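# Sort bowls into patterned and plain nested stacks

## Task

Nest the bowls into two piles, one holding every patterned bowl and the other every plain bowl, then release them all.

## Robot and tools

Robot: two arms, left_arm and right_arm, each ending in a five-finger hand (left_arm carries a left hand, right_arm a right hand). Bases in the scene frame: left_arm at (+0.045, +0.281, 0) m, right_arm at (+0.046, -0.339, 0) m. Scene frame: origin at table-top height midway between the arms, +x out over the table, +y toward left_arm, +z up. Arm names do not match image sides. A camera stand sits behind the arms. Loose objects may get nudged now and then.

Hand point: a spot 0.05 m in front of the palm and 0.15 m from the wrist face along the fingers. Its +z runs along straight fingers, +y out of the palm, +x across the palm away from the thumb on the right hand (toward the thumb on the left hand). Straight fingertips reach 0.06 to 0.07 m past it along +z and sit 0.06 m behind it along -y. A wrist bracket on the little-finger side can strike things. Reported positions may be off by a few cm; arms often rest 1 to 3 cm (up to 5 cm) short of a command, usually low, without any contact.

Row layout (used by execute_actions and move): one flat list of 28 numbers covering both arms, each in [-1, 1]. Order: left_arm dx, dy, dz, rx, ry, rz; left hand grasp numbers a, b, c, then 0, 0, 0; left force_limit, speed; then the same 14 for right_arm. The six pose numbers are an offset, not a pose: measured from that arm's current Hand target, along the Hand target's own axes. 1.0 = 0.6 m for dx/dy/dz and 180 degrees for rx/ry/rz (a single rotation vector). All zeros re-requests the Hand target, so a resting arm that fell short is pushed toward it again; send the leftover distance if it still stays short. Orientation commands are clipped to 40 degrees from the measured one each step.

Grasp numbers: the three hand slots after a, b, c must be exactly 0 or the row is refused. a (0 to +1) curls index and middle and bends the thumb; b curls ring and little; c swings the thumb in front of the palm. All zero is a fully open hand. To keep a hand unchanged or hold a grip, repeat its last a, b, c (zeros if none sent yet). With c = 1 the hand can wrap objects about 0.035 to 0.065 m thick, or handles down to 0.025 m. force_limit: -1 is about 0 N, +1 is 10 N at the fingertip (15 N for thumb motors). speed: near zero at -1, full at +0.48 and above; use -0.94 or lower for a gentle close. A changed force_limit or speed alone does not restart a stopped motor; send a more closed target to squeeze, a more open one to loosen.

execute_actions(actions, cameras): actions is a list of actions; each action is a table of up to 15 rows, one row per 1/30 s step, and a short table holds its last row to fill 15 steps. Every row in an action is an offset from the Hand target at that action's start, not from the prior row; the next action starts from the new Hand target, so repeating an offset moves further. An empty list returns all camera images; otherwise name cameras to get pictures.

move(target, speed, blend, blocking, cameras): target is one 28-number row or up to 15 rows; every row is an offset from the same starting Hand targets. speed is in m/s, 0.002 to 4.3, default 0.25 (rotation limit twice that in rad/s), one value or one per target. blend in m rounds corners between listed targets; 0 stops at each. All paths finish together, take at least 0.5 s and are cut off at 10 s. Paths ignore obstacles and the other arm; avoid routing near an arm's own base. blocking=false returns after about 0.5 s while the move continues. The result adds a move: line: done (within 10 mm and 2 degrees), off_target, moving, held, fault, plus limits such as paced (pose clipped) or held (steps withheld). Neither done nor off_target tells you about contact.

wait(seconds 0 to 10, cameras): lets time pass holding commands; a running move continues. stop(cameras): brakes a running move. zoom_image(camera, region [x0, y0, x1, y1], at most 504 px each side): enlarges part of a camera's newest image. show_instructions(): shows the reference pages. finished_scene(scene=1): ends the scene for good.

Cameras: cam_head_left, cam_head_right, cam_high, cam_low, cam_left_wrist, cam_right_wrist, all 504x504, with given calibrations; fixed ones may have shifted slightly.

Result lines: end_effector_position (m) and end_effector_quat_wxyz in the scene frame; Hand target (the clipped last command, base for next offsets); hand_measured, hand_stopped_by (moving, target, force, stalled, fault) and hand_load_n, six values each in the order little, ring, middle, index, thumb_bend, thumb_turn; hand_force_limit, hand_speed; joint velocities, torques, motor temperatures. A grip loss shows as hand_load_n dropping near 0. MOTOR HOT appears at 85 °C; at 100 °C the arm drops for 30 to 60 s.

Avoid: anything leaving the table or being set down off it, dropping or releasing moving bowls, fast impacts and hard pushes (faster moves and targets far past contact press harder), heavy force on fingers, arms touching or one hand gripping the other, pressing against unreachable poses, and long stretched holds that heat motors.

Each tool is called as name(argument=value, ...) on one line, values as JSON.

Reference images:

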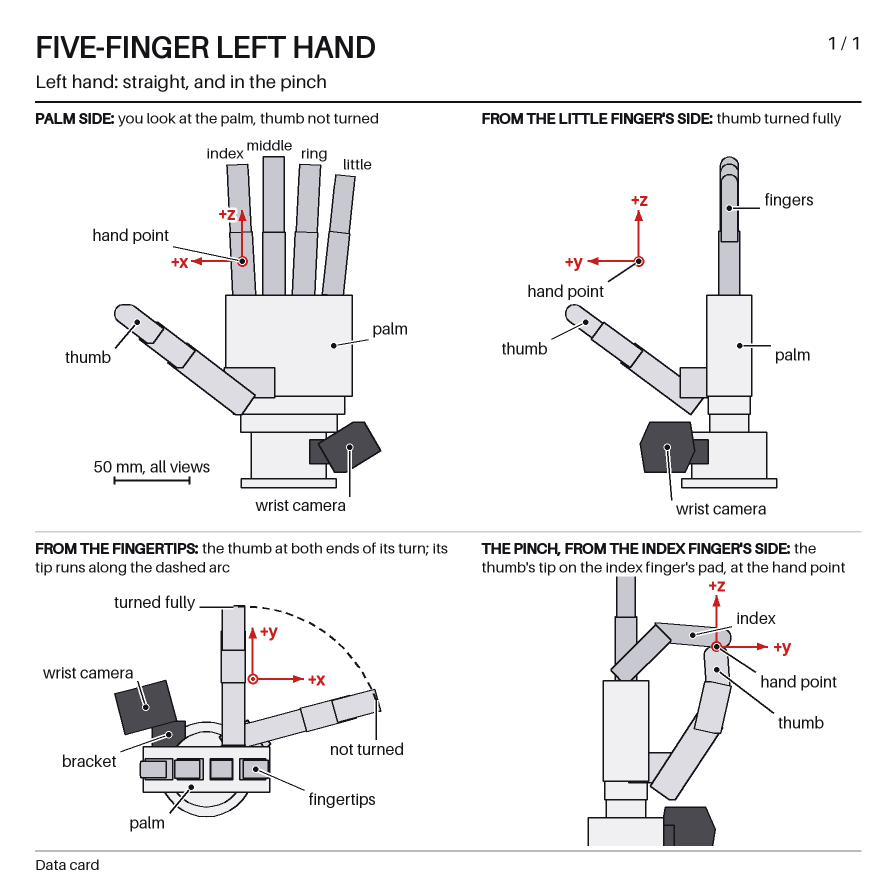

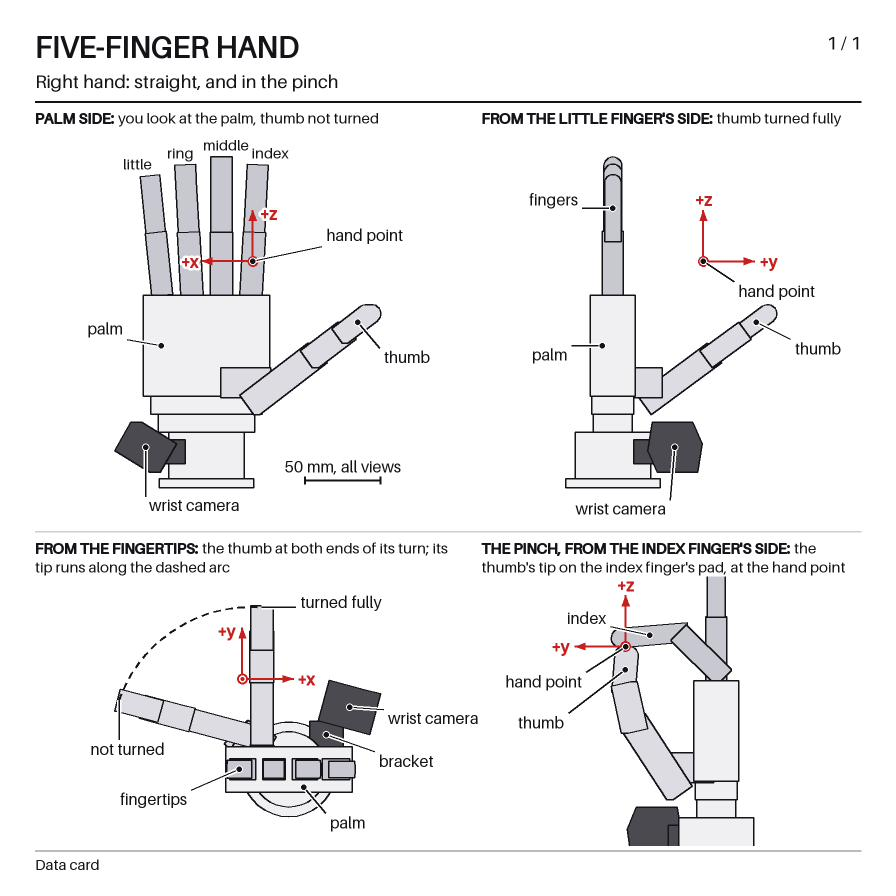

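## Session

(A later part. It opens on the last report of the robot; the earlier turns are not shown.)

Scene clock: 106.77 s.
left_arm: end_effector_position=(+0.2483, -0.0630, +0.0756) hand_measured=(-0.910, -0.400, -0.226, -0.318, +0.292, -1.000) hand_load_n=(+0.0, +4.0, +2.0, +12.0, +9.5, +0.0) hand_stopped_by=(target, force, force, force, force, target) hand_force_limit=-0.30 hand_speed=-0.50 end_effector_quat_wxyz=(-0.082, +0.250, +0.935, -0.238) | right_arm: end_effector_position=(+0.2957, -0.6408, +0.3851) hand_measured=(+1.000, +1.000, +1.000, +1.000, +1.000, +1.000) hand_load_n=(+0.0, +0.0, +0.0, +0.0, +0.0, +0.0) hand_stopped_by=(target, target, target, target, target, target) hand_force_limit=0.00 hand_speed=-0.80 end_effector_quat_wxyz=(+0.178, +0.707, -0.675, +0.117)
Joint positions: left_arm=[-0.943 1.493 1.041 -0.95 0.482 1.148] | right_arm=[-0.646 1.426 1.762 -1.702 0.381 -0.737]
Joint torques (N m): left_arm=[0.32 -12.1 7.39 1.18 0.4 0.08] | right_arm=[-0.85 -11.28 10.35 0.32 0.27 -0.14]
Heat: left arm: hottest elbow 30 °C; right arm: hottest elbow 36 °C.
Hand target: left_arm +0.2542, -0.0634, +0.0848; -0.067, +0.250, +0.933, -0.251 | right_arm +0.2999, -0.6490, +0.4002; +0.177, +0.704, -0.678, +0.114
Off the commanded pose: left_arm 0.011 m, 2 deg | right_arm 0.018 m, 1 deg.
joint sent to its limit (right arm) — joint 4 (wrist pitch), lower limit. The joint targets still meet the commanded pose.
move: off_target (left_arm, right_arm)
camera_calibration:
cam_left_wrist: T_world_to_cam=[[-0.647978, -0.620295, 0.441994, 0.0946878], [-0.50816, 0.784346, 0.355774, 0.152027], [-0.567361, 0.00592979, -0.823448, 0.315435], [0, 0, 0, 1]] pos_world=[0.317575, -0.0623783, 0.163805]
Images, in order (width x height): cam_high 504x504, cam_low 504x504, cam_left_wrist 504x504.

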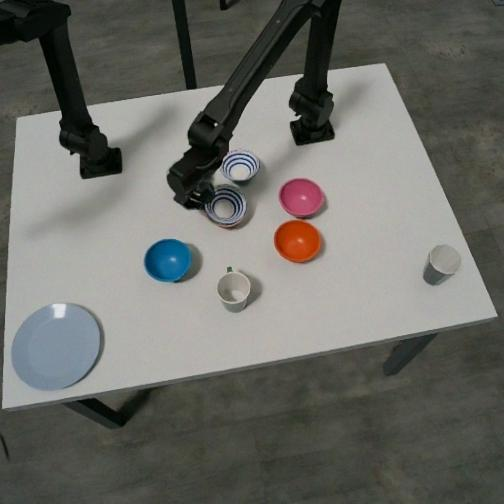

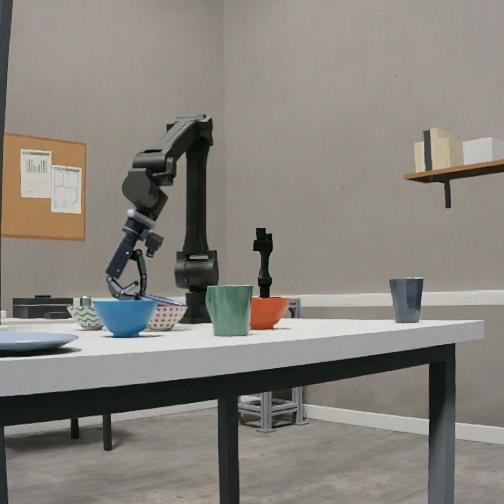

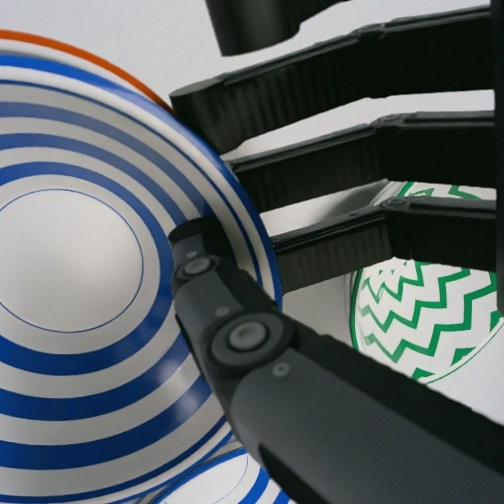

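move(target=[0,-0.0251,-0.0433,0,0,0,0.3,1,1,0,0,0,-0.3,-0.87,0,0,0,0,0,0,0,0,0,0,0,0,0,-0.8], speed=0.02, cameras=["cam_left_wrist", "cam_low", "cam_high"])

zoom_image(camera="cam_low", region=[60, 220, 220, 350])

zoom_image(camera="cam_high", region=[130, 130, 270, 250])

Scene clock: 110.63 s.
left_arm: end_effector_position=(+0.2398, -0.0526, +0.0901) hand_measured=(-0.970, -0.400, +0.300, +0.600, +0.726, -1.000) hand_load_n=(+0.0, +0.5, +0.0, -0.5, +0.0, +0.0) hand_stopped_by=(target, force, target, target, target, target) hand_force_limit=-0.30 hand_speed=-0.87 end_effector_quat_wxyz=(-0.090, +0.248, +0.936, -0.233) | right_arm: end_effector_position=(+0.2957, -0.6408, +0.3851) hand_measured=(+1.000, +1.000, +1.000, +1.000, +1.000, +1.000) hand_load_n=(+0.0, +0.0, +0.0, +0.0, +0.0, +0.0) hand_stopped_by=(target, target, target, target, target, target) hand_force_limit=0.00 hand_speed=-0.80 end_effector_quat_wxyz=(+0.178, +0.707, -0.675, +0.117)
Joint positions: left_arm=[-0.942 1.456 1.041 -1.007 0.486 1.15] | right_arm=[-0.646 1.426 1.762 -1.702 0.381 -0.737]
Joint torques (N m): left_arm=[0.15 -11.34 12 0.2 0.32 0.06] | right_arm=[-0.85 -11.28 10.33 0.34 0.27 -0.14]
Heat: left arm: hottest elbow 30 °C; right arm: hottest elbow 36 °C.
Hand target: left_arm +0.2541, -0.0634, +0.1149; -0.067, +0.250, +0.933, -0.251 | right_arm +0.2999, -0.6490, +0.4002; +0.177, +0.704, -0.678, +0.114
Off the commanded pose: left_arm 0.031 m, 3 deg | right_arm 0.018 m, 1 deg.
joint sent to its limit (right arm) — joint 4 (wrist pitch), lower limit. The joint targets still meet the commanded pose.
move: off_target (left_arm, right_arm)
camera_calibration:
cam_left_wrist: T_world_to_cam=[[-0.64234, -0.625499, 0.442888, 0.0875178], [-0.502615, 0.780044, 0.372706, 0.131346], [-0.578599, 0.0168019, -0.815439, 0.324986], [0, 0, 0, 1]] pos_world=[0.310269, -0.0531733, 0.177293]
Images, in order (width x height): cam_high 504x504, cam_low 504x504, cam_left_wrist 504x504.

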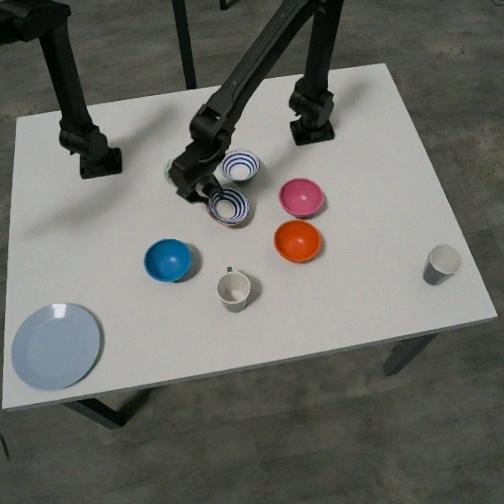

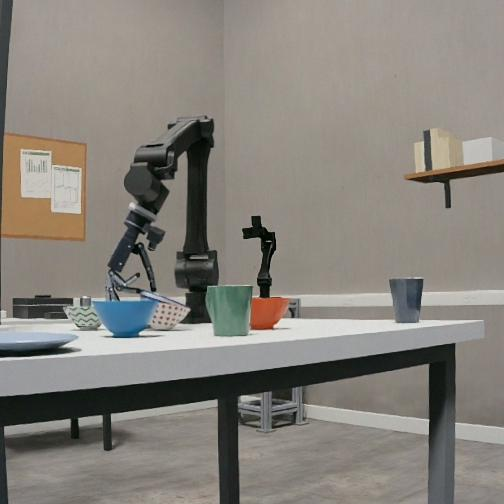

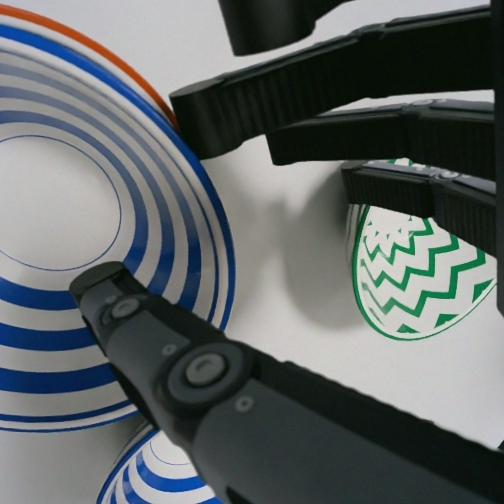

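Scaled by 3.150 from the camera's 504x504 image, which has a finer 720x720 frame.

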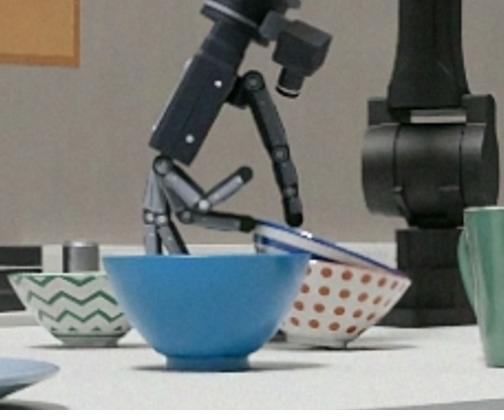

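Scaled by 3.600 from the camera's 504x504 image, which has a finer 720x720 frame.

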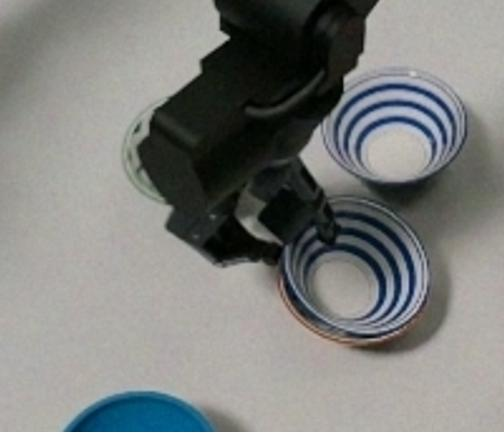

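zoom_image(camera="cam_low", region=[95, 255, 205, 335])

zoom_image(camera="cam_high", region=[185, 175, 265, 245])

Scaled by 4.582 from the camera's 504x504 image, which has a finer 720x720 frame.

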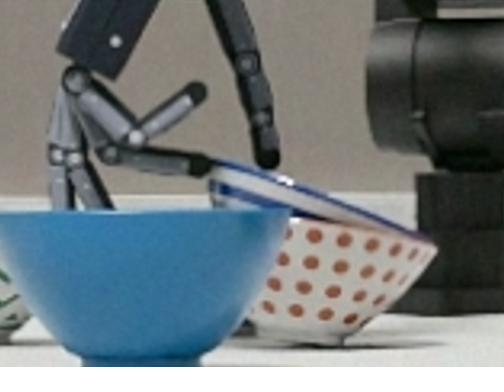

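Scaled by 6.300 from the camera's 504x504 image, which has a finer 720x720 frame.

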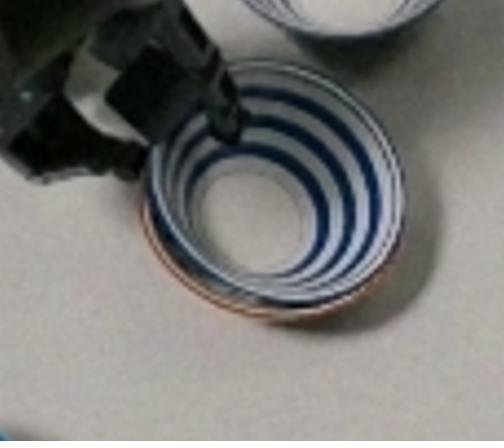

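execute_actions(actions=[[[0,0,0,0,0,0,0.15,0.6,1,0,0,0,-0.3,-0.85,0,0,0,0,0,0,0,0,0,0,0,0,0,-0.8]],[[0,0,0,0,0,0,0.15,0.6,1,0,0,0,-0.3,-0.85,0,0,0,0,0,0,0,0,0,0,0,0,0,-0.8]]], cameras=["cam_left_wrist", "cam_low", "cam_high"])

zoom_image(camera="cam_low", region=[95, 255, 205, 335])

zoom_image(camera="cam_high", region=[185, 175, 265, 245])

Scene clock: 114.20 s.
left_arm: end_effector_position=(+0.2405, -0.0540, +0.0922) hand_measured=(-0.184, -0.162, +0.700, +0.820, +0.718, -1.000) hand_load_n=(+0.0, +0.5, +0.0, -0.5, +0.0, +0.0) hand_stopped_by=(target, target, target, target, target, target) hand_force_limit=-0.30 hand_speed=-0.85 end_effector_quat_wxyz=(-0.089, +0.249, +0.935, -0.236) | right_arm: end_effector_position=(+0.2957, -0.6408, +0.3851) hand_measured=(+1.000, +1.000, +1.000, +1.000, +1.000, +1.000) hand_load_n=(+0.0, +0.0, +0.0, +0.0, -0.5, +0.0) hand_stopped_by=(target, target, target, target, target, target) hand_force_limit=0.00 hand_speed=-0.80 end_effector_quat_wxyz=(+0.178, +0.707, -0.675, +0.117)
Joint positions: left_arm=[-0.942 1.453 1.044 -1.007 0.487 1.15] | right_arm=[-0.646 1.426 1.762 -1.702 0.381 -0.737]
Joint torques (N m): left_arm=[0.03 -11.22 11.75 0.23 0.25 0.07] | right_arm=[-0.85 -11.4 10.35 0.32 0.27 -0.14]
Heat: left arm: hottest elbow 30 °C; right arm: hottest elbow 36 °C.
Hand target: left_arm +0.2541, -0.0634, +0.1149; -0.067, +0.250, +0.933, -0.251 | right_arm +0.2999, -0.6490, +0.4002; +0.177, +0.704, -0.678, +0.114
Off the commanded pose: left_arm 0.028 m, 3 deg | right_arm 0.018 m, 1 deg.
joint sent to its limit (right arm) — joint 4 (wrist pitch), lower limit. The joint targets still meet the commanded pose.
Step readings (end_effector_position of left_arm | right_arm):
0: (+0.2398, -0.0526, +0.0901) | (+0.2957, -0.6408, +0.3851)
1: (+0.2398, -0.0526, +0.0901) | (+0.2957, -0.6408, +0.3851)
2: (+0.2398, -0.0526, +0.0901) | (+0.2957, -0.6408, +0.3851)
4: (+0.2399, -0.0527, +0.0902) | (+0.2957, -0.6408, +0.3851)
8: (+0.2402, -0.0532, +0.0910) | (+0.2957, -0.6408, +0.3851)
15: (+0.2406, -0.0539, +0.0921) | (+0.2957, -0.6408, +0.3851)
16: (+0.2406, -0.0539, +0.0921) | (+0.2957, -0.6408, +0.3851)
17: (+0.2405, -0.0540, +0.0922) | (+0.2957, -0.6408, +0.3851)
19: (+0.2405, -0.0540, +0.0922) | (+0.2957, -0.6408, +0.3851)
23: (+0.2405, -0.0540, +0.0922) | (+0.2957, -0.6408, +0.3851)
30: (+0.2405, -0.0540, +0.0922) | (+0.2957, -0.6408, +0.3851)
camera_calibration:
cam_left_wrist: T_world_to_cam=[[-0.643551, -0.622925, 0.444755, 0.0864346], [-0.503293, 0.782181, 0.367272, 0.132744], [-0.576662, 0.0125161, -0.816887, 0.326597], [0, 0, 0, 1]] pos_world=[0.31077, -0.0540756, 0.179597]
Images, in order (width x height): cam_high 504x504, cam_low 504x504, cam_left_wrist 504x504.

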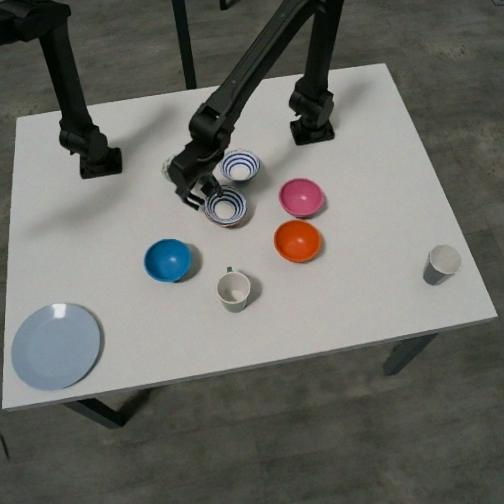

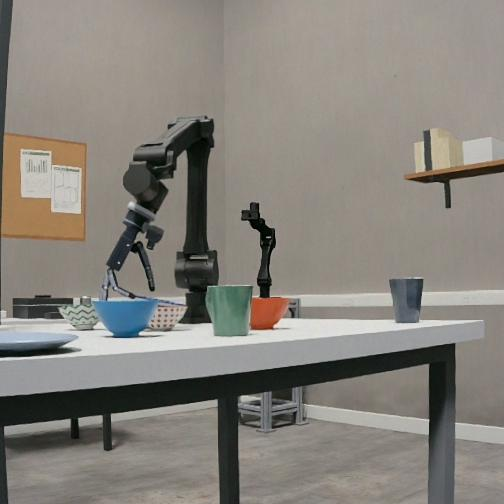

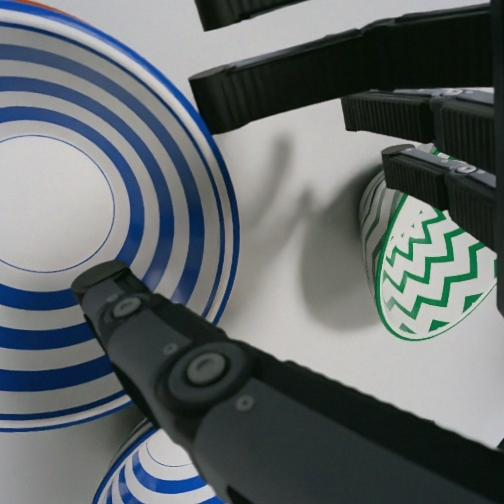

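Scaled by 4.582 from the camera's 504x504 image, which has a finer 720x720 frame.

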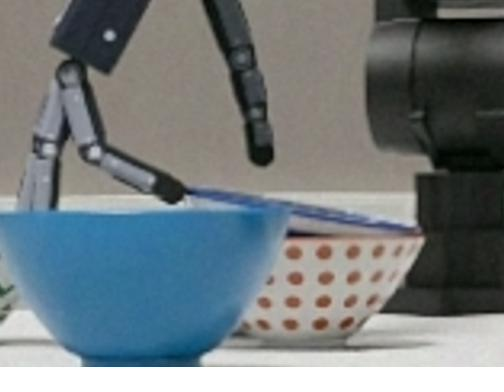

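Scaled by 6.300 from the camera's 504x504 image, which has a finer 720x720 frame.

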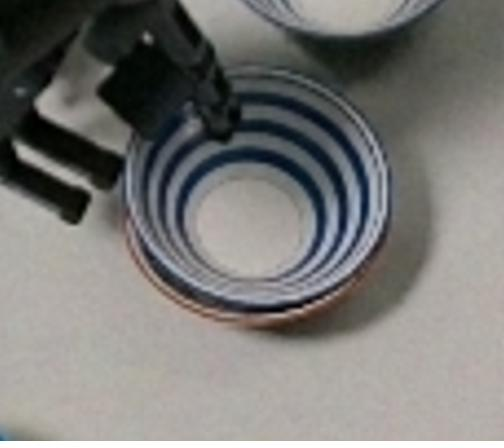

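execute_actions(actions=[[[0,0,0,0,0,0,0,0.3,1,0,0,0,-0.3,-0.85,0,0,0,0,0,0,0,0,0,0,0,0,0,-0.8]],[[0,0,0,0,0,0,0,0.3,1,0,0,0,-0.3,-0.85,0,0,0,0,0,0,0,0,0,0,0,0,0,-0.8]]], cameras=["cam_left_wrist", "cam_low", "cam_high"])

zoom_image(camera="cam_low", region=[95, 255, 205, 335])

zoom_image(camera="cam_high", region=[185, 175, 265, 245])

Scene clock: 116.43 s.
left_arm: end_effector_position=(+0.2411, -0.0536, +0.0921) hand_measured=(+0.400, +0.430, +1.000, +1.000, +0.740, -1.000) hand_load_n=(+0.0, +0.0, +0.0, -0.5, +0.0, +0.0) hand_stopped_by=(target, target, target, target, target, target) hand_force_limit=-0.30 hand_speed=-0.85 end_effector_quat_wxyz=(-0.088, +0.248, +0.936, -0.235) | right_arm: end_effector_position=(+0.2957, -0.6408, +0.3851) hand_measured=(+1.000, +1.000, +1.000, +1.000, +1.000, +1.000) hand_load_n=(+0.0, +0.0, +0.0, +0.0, +0.0, +0.0) hand_stopped_by=(target, target, target, target, target, target) hand_force_limit=0.00 hand_speed=-0.80 end_effector_quat_wxyz=(+0.178, +0.707, -0.675, +0.117)
Joint positions: left_arm=[-0.941 1.453 1.044 -1.007 0.486 1.15] | right_arm=[-0.646 1.426 1.762 -1.702 0.381 -0.737]
Joint torques (N m): left_arm=[-0.03 -11.16 11.78 0.24 0.31 0.07] | right_arm=[-0.91 -11.28 10.33 0.31 0.28 -0.14]
Heat: left arm: hottest elbow 30 °C; right arm: hottest elbow 36 °C.
Hand target: left_arm +0.2542, -0.0634, +0.1149; -0.067, +0.250, +0.933, -0.251 | right_arm +0.2999, -0.6490, +0.4002; +0.177, +0.704, -0.678, +0.114
Off the commanded pose: left_arm 0.028 m, 3 deg | right_arm 0.018 m, 1 deg.
joint sent to its limit (right arm) — joint 4 (wrist pitch), lower limit. The joint targets still meet the commanded pose.
Step readings (end_effector_position of left_arm | right_arm):
0: (+0.2405, -0.0540, +0.0922) | (+0.2957, -0.6408, +0.3851)
1: (+0.2405, -0.0540, +0.0922) | (+0.2957, -0.6408, +0.3851)
2: (+0.2405, -0.0540, +0.0922) | (+0.2957, -0.6408, +0.3851)
4: (+0.2406, -0.0539, +0.0921) | (+0.2957, -0.6408, +0.3851)
8: (+0.2406, -0.0539, +0.0921) | (+0.2957, -0.6408, +0.3851)
15: (+0.2411, -0.0536, +0.0921) | (+0.2957, -0.6408, +0.3851)
16: (+0.2411, -0.0536, +0.0921) | (+0.2957, -0.6408, +0.3851)
17: (+0.2411, -0.0536, +0.0921) | (+0.2957, -0.6408, +0.3851)
19: (+0.2411, -0.0536, +0.0921) | (+0.2957, -0.6408, +0.3851)
23: (+0.2411, -0.0536, +0.0921) | (+0.2957, -0.6408, +0.3851)
30: (+0.2411, -0.0536, +0.0921) | (+0.2957, -0.6408, +0.3851)
camera_calibration:
cam_left_wrist: T_world_to_cam=[[-0.643096, -0.624099, 0.443766, 0.0869178], [-0.50466, 0.781249, 0.36738, 0.133118], [-0.575973, 0.0123101, -0.817376, 0.326744], [0, 0, 0, 1]] pos_world=[0.311271, -0.0537749, 0.179597]
Images, in order (width x height): cam_high 504x504, cam_low 504x504, cam_left_wrist 504x504.

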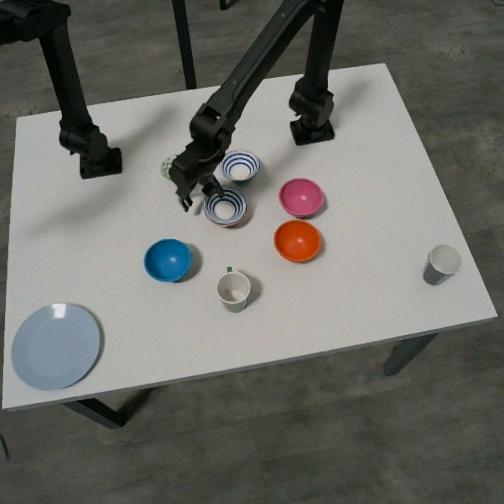

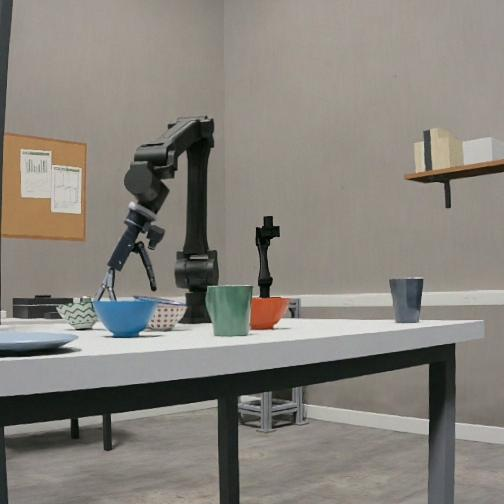

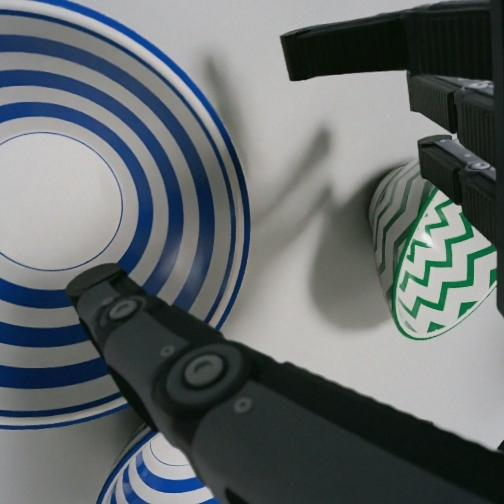

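Scaled by 4.582 from the camera's 504x504 image, which has a finer 720x720 frame.

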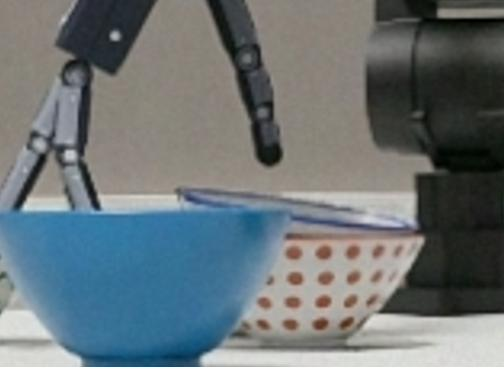

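Scaled by 6.300 from the camera's 504x504 image, which has a finer 720x720 frame.

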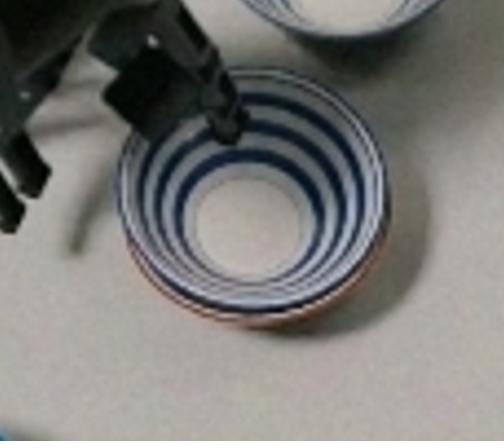

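move(target=[[0,-0.0586,-0.101,0,0,0,0,0.3,1,0,0,0,-0.3,-0.85,0,0,0,0,0,0,0,0,0,0,0,0,0,-0.8],[0.009,-0.0513,-0.0667,-0.1667,0,0,0.5,0.5,1,0,0,0,-0.3,0,0,0,0,0,0,0,0,0,0,0,0,0,0,-0.8]], speed=[0.08,0.1], cameras=["cam_left_wrist", "cam_low", "cam_high"])

zoom_image(camera="cam_low", region=[60, 220, 220, 350])

zoom_image(camera="cam_high", region=[165, 155, 275, 250])

Scene clock: 123.70 s.
left_arm: end_effector_position=(+0.2436, -0.0503, +0.1554) hand_measured=(+0.050, -0.024, +0.026, +0.100, +0.426, -1.000) hand_load_n=(+0.0, +0.0, +0.0, +0.0, +0.0, +0.0) hand_stopped_by=(target, target, target, target, target, target) hand_force_limit=-0.30 hand_speed=0.00 end_effector_quat_wxyz=(-0.007, +0.257, +0.966, +0.006) | right_arm: end_effector_position=(+0.2957, -0.6408, +0.3851) hand_measured=(+1.000, +1.000, +1.000, +1.000, +1.000, +1.000) hand_load_n=(+0.0, +0.0, +0.0, +0.0, +0.0, +0.0) hand_stopped_by=(target, target, target, target, target, target) hand_force_limit=0.00 hand_speed=-0.80 end_effector_quat_wxyz=(+0.178, +0.707, -0.675, +0.117)
Joint positions: left_arm=[-1.153 1.539 1.305 -1.355 0.002 0.977] | right_arm=[-0.646 1.426 1.762 -1.702 0.381 -0.737]
Joint torques (N m): left_arm=[-1.73 -9.52 12.71 -0.01 -0.2 -0.04] | right_arm=[-0.73 -11.28 10.33 0.28 0.28 -0.13]
Heat: left arm: hottest elbow 31 °C; right arm: hottest elbow 36 °C.
Hand target: left_arm +0.2463, -0.0664, +0.1651; +0.000, +0.259, +0.966, -0.001 | right_arm +0.2999, -0.6490, +0.4002; +0.177, +0.704, -0.678, +0.114
Off the commanded pose: left_arm 0.019 m, 1 deg | right_arm 0.018 m, 1 deg.
joint sent to its limit (right arm) — joint 4 (wrist pitch), lower limit. The joint targets still meet the commanded pose.
move: off_target (left_arm, right_arm); target 2's new numbers were sent with left_arm's hand 0.019 m and 1 deg from that target
camera_calibration:
cam_left_wrist: T_world_to_cam=[[-0.704728, -0.708057, -0.044875, 0.149379], [-0.627737, 0.592812, 0.504501, 0.107698], [-0.330613, 0.383706, -0.862244, 0.345813], [0, 0, 0, 1]] pos_world=[0.287208, -0.0907663, 0.250545]
Images, in order (width x height): cam_high 504x504, cam_low 504x504, cam_left_wrist 504x504.

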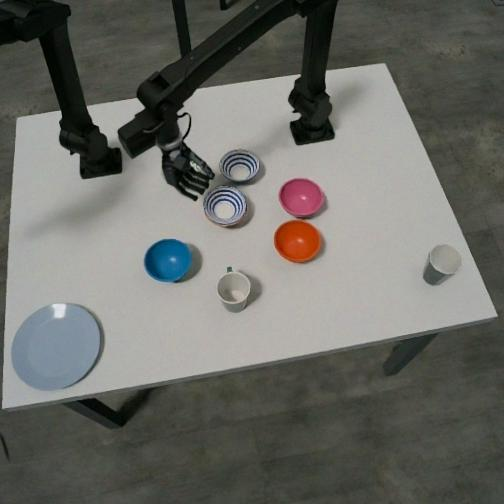

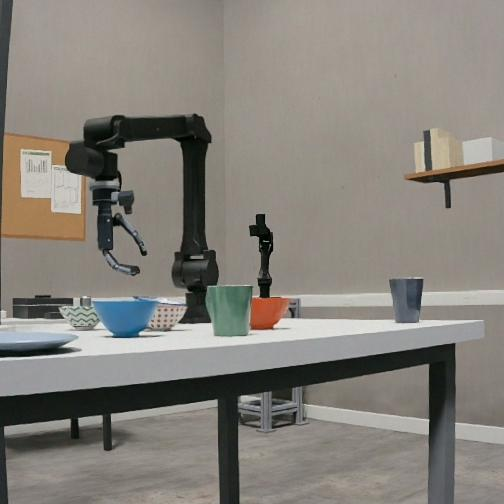

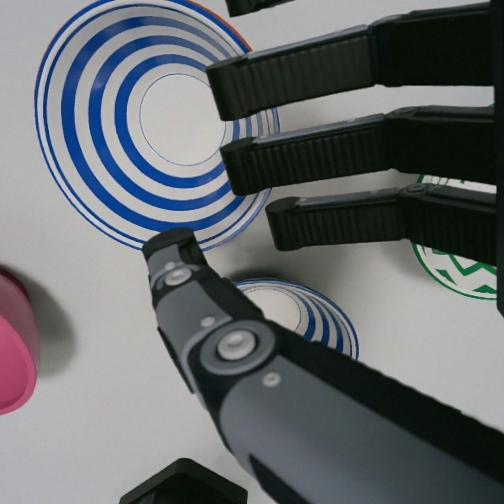

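Scaled by 3.150 from the camera's 504x504 image, which has a finer 720x720 frame.

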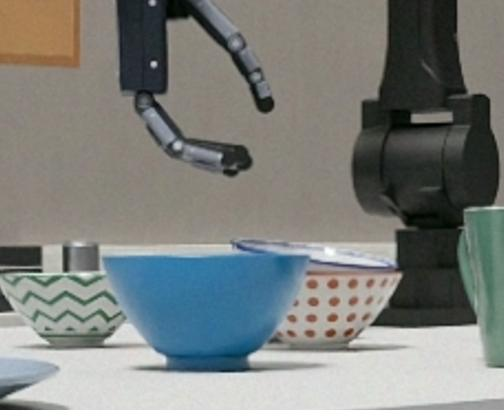

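Scaled by 4.582 from the camera's 504x504 image, which has a finer 720x720 frame.

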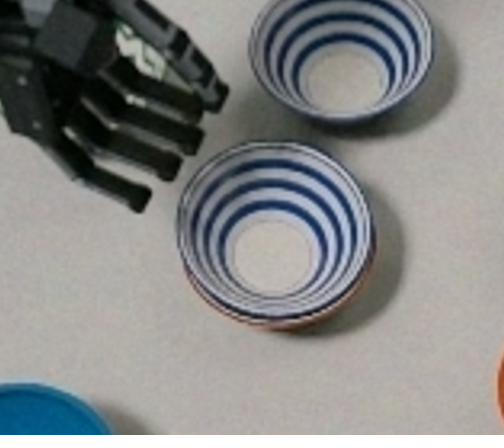

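move(target=[0.0142,0.0088,0.09,0,0,0,0.5,0.5,1,0,0,0,-0.3,0,0,0,0,0,0,0,0,0,0,0,0,0,0,-0.8], speed=0.08, cameras=["cam_left_wrist", "cam_low", "cam_high"])

zoom_image(camera="cam_low", region=[60, 220, 220, 350])

zoom_image(camera="cam_high", region=[165, 155, 275, 250])

Scene clock: 125.97 s.
left_arm: end_effector_position=(+0.2451, -0.0533, +0.1186) hand_measured=(+0.050, -0.024, +0.026, +0.100, +0.426, -1.000) hand_load_n=(+0.0, +0.5, +0.0, +0.5, +0.0, +0.0) hand_stopped_by=(target, target, target, target, target, target) hand_force_limit=-0.30 hand_speed=0.00 end_effector_quat_wxyz=(+0.001, +0.257, +0.967, -0.003) | right_arm: end_effector_position=(+0.2957, -0.6408, +0.3851) hand_measured=(+1.000, +1.000, +1.000, +1.000, +1.000, +1.000) hand_load_n=(+0.0, +0.0, +0.0, +0.0, +0.0, +0.0) hand_stopped_by=(target, target, target, target, target, target) hand_force_limit=0.00 hand_speed=-0.80 end_effector_quat_wxyz=(+0.178, +0.707, -0.675, +0.117)
Joint positions: left_arm=[-1.153 1.556 1.228 -1.236 0.002 0.977] | right_arm=[-0.646 1.426 1.762 -1.702 0.381 -0.737]
Joint torques (N m): left_arm=[-1.9 -9.7 7.65 0.91 -0.21 -0.05] | right_arm=[-0.85 -11.28 10.35 0.31 0.27 -0.14]
Motor temperatures (°C): left_arm=[26 29 31 24 23 23] | right_arm=[27 29 37 25 23 23]
Heat: left arm: hottest elbow 31 °C; right arm: hottest elbow 37 °C.
Hand target: left_arm +0.2415, -0.0576, +0.1110; +0.000, +0.259, +0.966, -0.001 | right_arm +0.2999, -0.6490, +0.4002; +0.177, +0.704, -0.678, +0.114
Off the commanded pose: left_arm 0.009 m, 0 deg | right_arm 0.018 m, 1 deg.
joint sent to its limit (right arm) — joint 4 (wrist pitch), lower limit. The joint targets still meet the commanded pose.
move: off_target (right_arm)
camera_calibration:
cam_left_wrist: T_world_to_cam=[[-0.703971, -0.709284, -0.0366221, 0.145322], [-0.633604, 0.60389, 0.483593, 0.133472], [-0.320889, 0.36364, -0.874526, 0.313638], [0, 0, 0, 1]] pos_world=[0.287514, -0.0915787, 0.21506]
Images, in order (width x height): cam_high 504x504, cam_low 504x504, cam_left_wrist 504x504.

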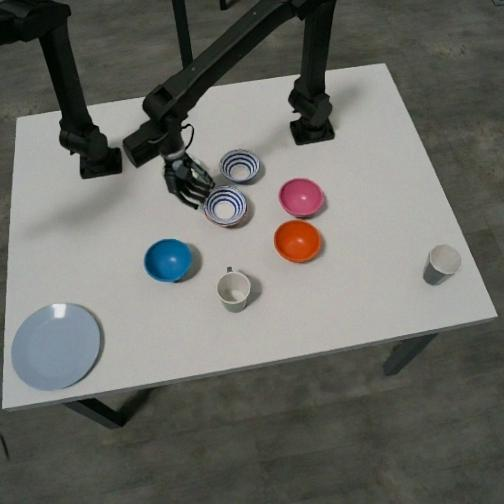

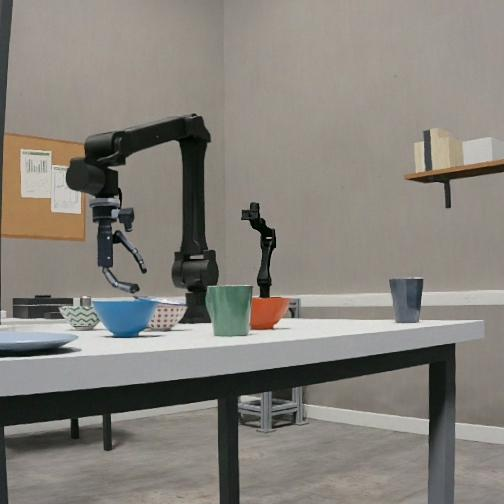

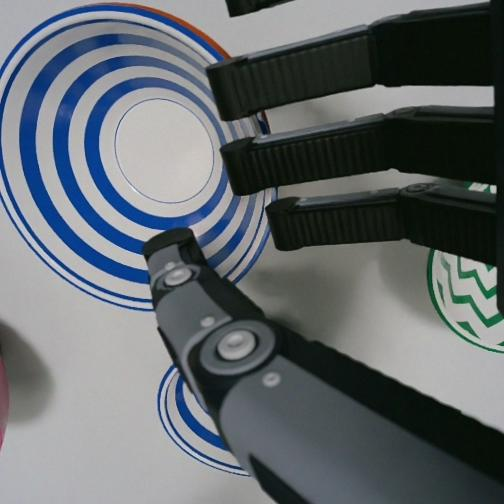

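Scaled by 3.150 from the camera's 504x504 image, which has a finer 720x720 frame.

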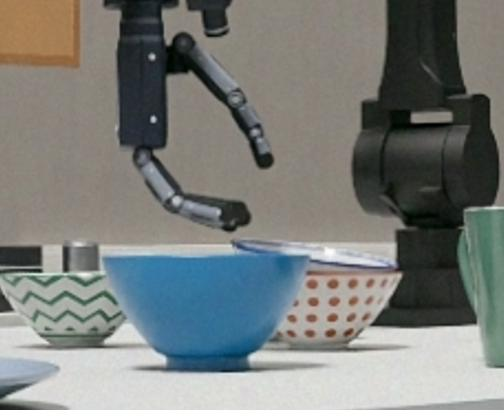

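Scaled by 4.582 from the camera's 504x504 image, which has a finer 720x720 frame.

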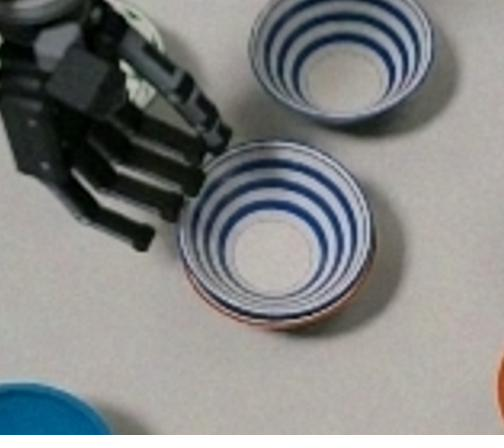

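move(target=[0,0,0.035,0,0,0,0.5,0.5,1,0,0,0,-0.3,0,0,0,0,0,0,0,0,0,0,0,0,0,0,-0.8], speed=0.03, cameras=["cam_left_wrist", "cam_low", "cam_high"])

zoom_image(camera="cam_low", region=[60, 220, 220, 350])

zoom_image(camera="cam_high", region=[165, 155, 275, 250])

Scene clock: 127.57 s.
left_arm: end_effector_position=(+0.2456, -0.0543, +0.1015) hand_measured=(+0.050, -0.024, +0.026, +0.100, +0.426, -1.000) hand_load_n=(+0.0, +0.0, +0.0, -1.5, +0.0, +0.0) hand_stopped_by=(target, target, target, target, target, target) hand_force_limit=-0.30 hand_speed=0.00 end_effector_quat_wxyz=(+0.004, +0.256, +0.967, -0.006) | right_arm: end_effector_position=(+0.2957, -0.6408, +0.3851) hand_measured=(+1.000, +1.000, +1.000, +1.000, +1.000, +1.000) hand_load_n=(+0.0, +0.0, +0.0, +0.0, -0.5, +0.0) hand_stopped_by=(target, target, target, target, target, target) hand_force_limit=0.00 hand_speed=-0.80 end_effector_quat_wxyz=(+0.178, +0.707, -0.675, +0.117)
Joint positions: left_arm=[-1.153 1.569 1.197 -1.185 0.001 0.976] | right_arm=[-0.646 1.426 1.762 -1.702 0.381 -0.737]
Joint torques (N m): left_arm=[-1.9 -9.41 7.21 1.05 -0.16 -0.03] | right_arm=[-0.85 -11.28 10.35 0.31 0.27 -0.14]
Heat: left arm: hottest elbow 31 °C; right arm: hottest elbow 37 °C.
Hand target: left_arm +0.2415, -0.0577, +0.0900; +0.000, +0.259, +0.966, -0.001 | right_arm +0.2999, -0.6490, +0.4002; +0.177, +0.704, -0.678, +0.114
Off the commanded pose: left_arm 0.013 m, 1 deg | right_arm 0.018 m, 1 deg.
joint sent to its limit (right arm) — joint 4 (wrist pitch), lower limit. The joint targets still meet the commanded pose.
move: off_target (left_arm, right_arm)
camera_calibration:
cam_left_wrist: T_world_to_cam=[[-0.702745, -0.710584, -0.0349243, 0.143829], [-0.636361, 0.605874, 0.477452, 0.144175], [-0.31811, 0.357751, -0.877963, 0.298621], [0, 0, 0, 1]] pos_world=[0.287817, -0.0919814, 0.198365]
Images, in order (width x height): cam_high 504x504, cam_low 504x504, cam_left_wrist 504x504.

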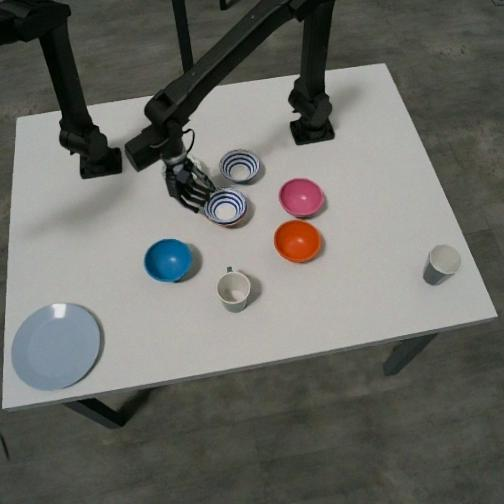

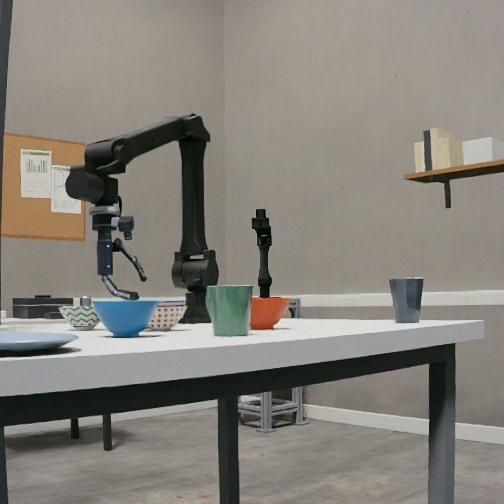

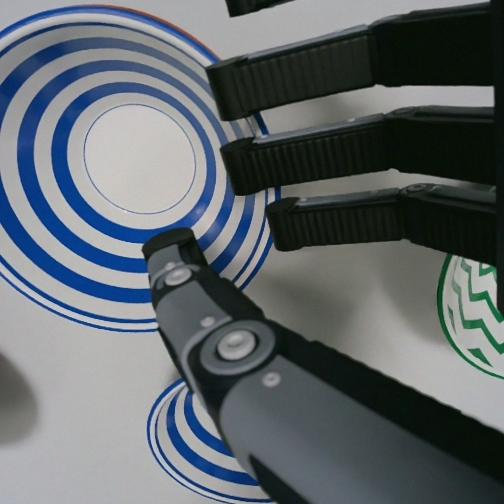

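Scaled by 3.150 from the camera's 504x504 image, which has a finer 720x720 frame.

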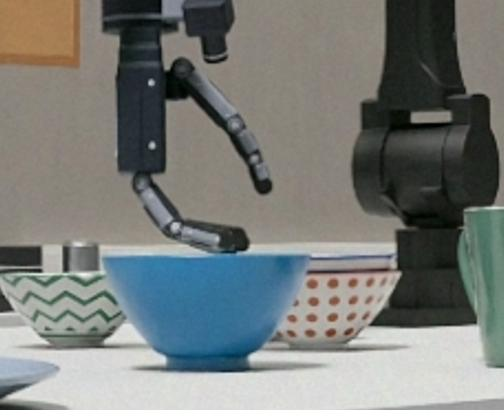

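Scaled by 4.582 from the camera's 504x504 image, which has a finer 720x720 frame.

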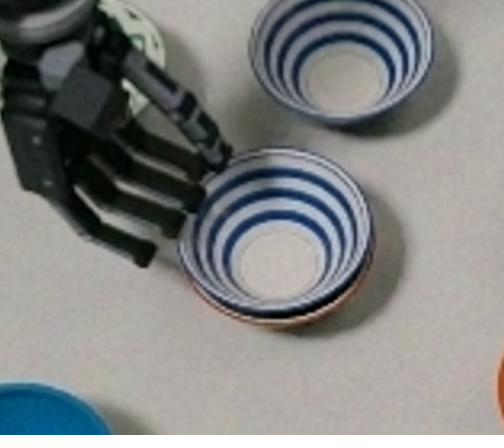

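move(target=[[0,0,-0.1,0,0,0,0.5,0.5,1,0,0,0,-0.3,0,0,0,0,0,0,0,0,0,0,0,0,0,0,-0.8],[0.036,-0.2658,-0.125,0,0,-0.1667,0.35,1,1,0,0,0,-0.3,0,0,0,0,0,0,0,0,0,0,0,0,0,0,-0.8]], speed=[0.1,0.2], blend=[0.02,0], cameras=["cam_left_wrist", "cam_low", "cam_high", "cam_head_right"])

zoom_image(camera="cam_low", region=[60, 220, 220, 350])

zoom_image(camera="cam_high", region=[130, 120, 270, 240])

Scene clock: 133.40 s.
left_arm: end_effector_position=(+0.1435, -0.1697, +0.1583) hand_measured=(-0.964, -0.952, +0.200, +0.500, +0.688, -1.000) hand_load_n=(+0.0, +0.0, +0.0, +0.0, +0.0, +0.0) hand_stopped_by=(target, target, target, target, target, target) hand_force_limit=-0.30 hand_speed=0.00 end_effector_quat_wxyz=(-0.003, -0.001, +1.000, +0.007) | right_arm: end_effector_position=(+0.2957, -0.6408, +0.3851) hand_measured=(+1.000, +1.000, +1.000, +1.000, +1.000, +1.000) hand_load_n=(+0.0, +0.0, +0.0, +0.0, +0.0, +0.0) hand_stopped_by=(target, target, target, target, target, target) hand_force_limit=0.00 hand_speed=-0.80 end_effector_quat_wxyz=(+0.178, +0.707, -0.675, +0.117)
Joint positions: left_arm=[-1.361 1.747 1.573 -1.413 0.003 0.249] | right_arm=[-0.646 1.426 1.762 -1.702 0.381 -0.737]
Joint torques (N m): left_arm=[-1.55 -12.4 12.83 -0.02 -0.18 -0.04] | right_arm=[-0.85 -11.34 10.32 0.31 0.28 -0.13]
Heat: left arm: hottest elbow 31 °C; right arm: hottest elbow 37 °C.
Hand target: left_arm +0.1431, -0.1850, +0.1653; +0.000, +0.000, +1.000, -0.001 | right_arm +0.2999, -0.6490, +0.4002; +0.177, +0.704, -0.678, +0.114
Off the commanded pose: left_arm 0.017 m, 1 deg | right_arm 0.018 m, 1 deg.
joint sent to its limit (right arm) — joint 4 (wrist pitch), lower limit. The joint targets still meet the commanded pose.
move: off_target (left_arm, right_arm); target 2's new numbers were sent with left_arm's hand 0.017 m and 1 deg from that target
camera_calibration:
cam_left_wrist: T_world_to_cam=[[-0.258665, -0.964484, -0.0535018, -0.111829], [-0.844538, 0.198917, 0.497179, 0.0796744], [-0.468879, 0.173787, -0.865997, 0.345781], [0, 0, 0, 1]] pos_world=[0.200491, -0.183798, 0.25385]
Images, in order (width x height): cam_head_right 504x504, cam_high 504x504, cam_low 504x504, cam_left_wrist 504x504.

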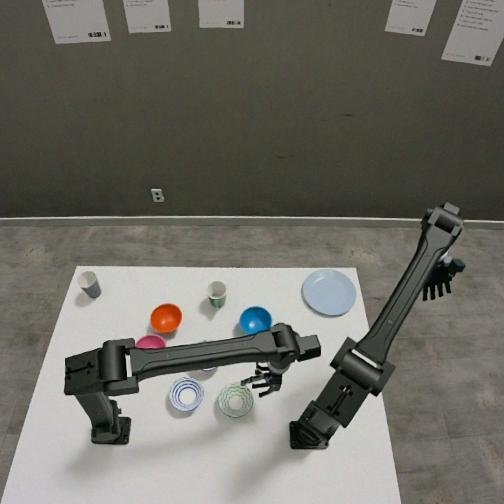

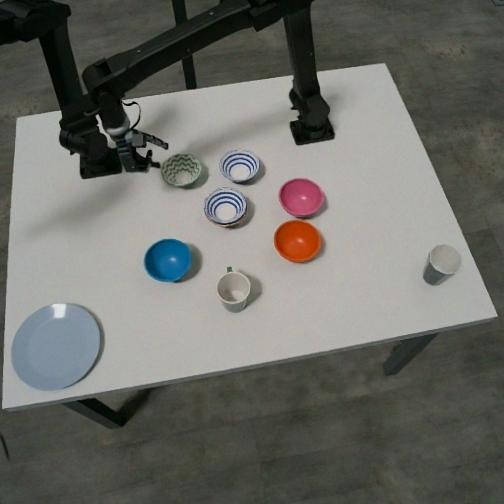

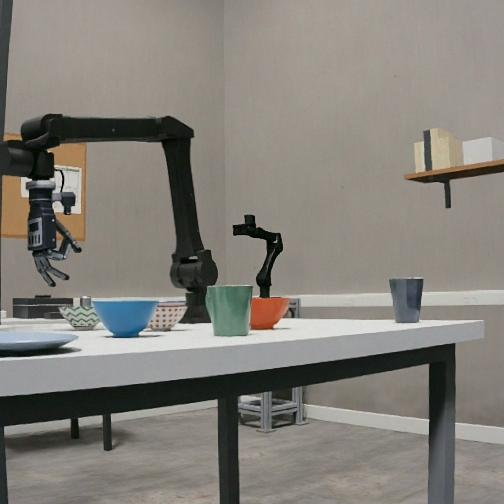

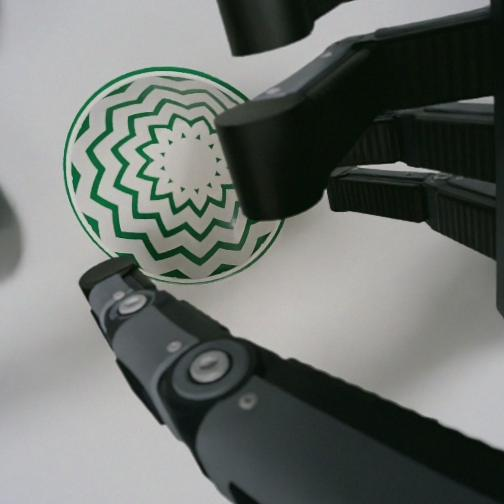

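Scaled by 3.150 from the camera's 504x504 image, which has a finer 720x720 frame.

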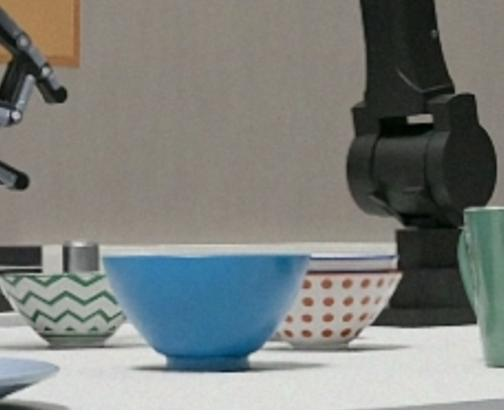

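Scaled by 3.600 from the camera's 504x504 image, which has a finer 720x720 frame.

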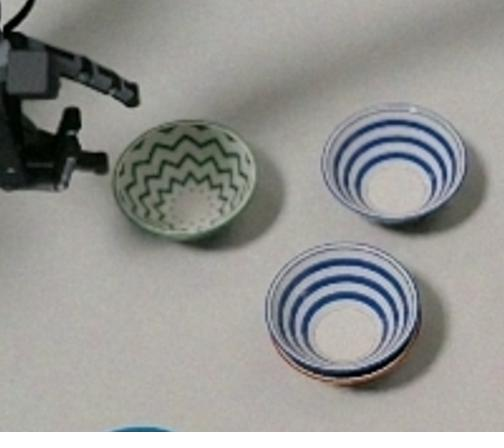

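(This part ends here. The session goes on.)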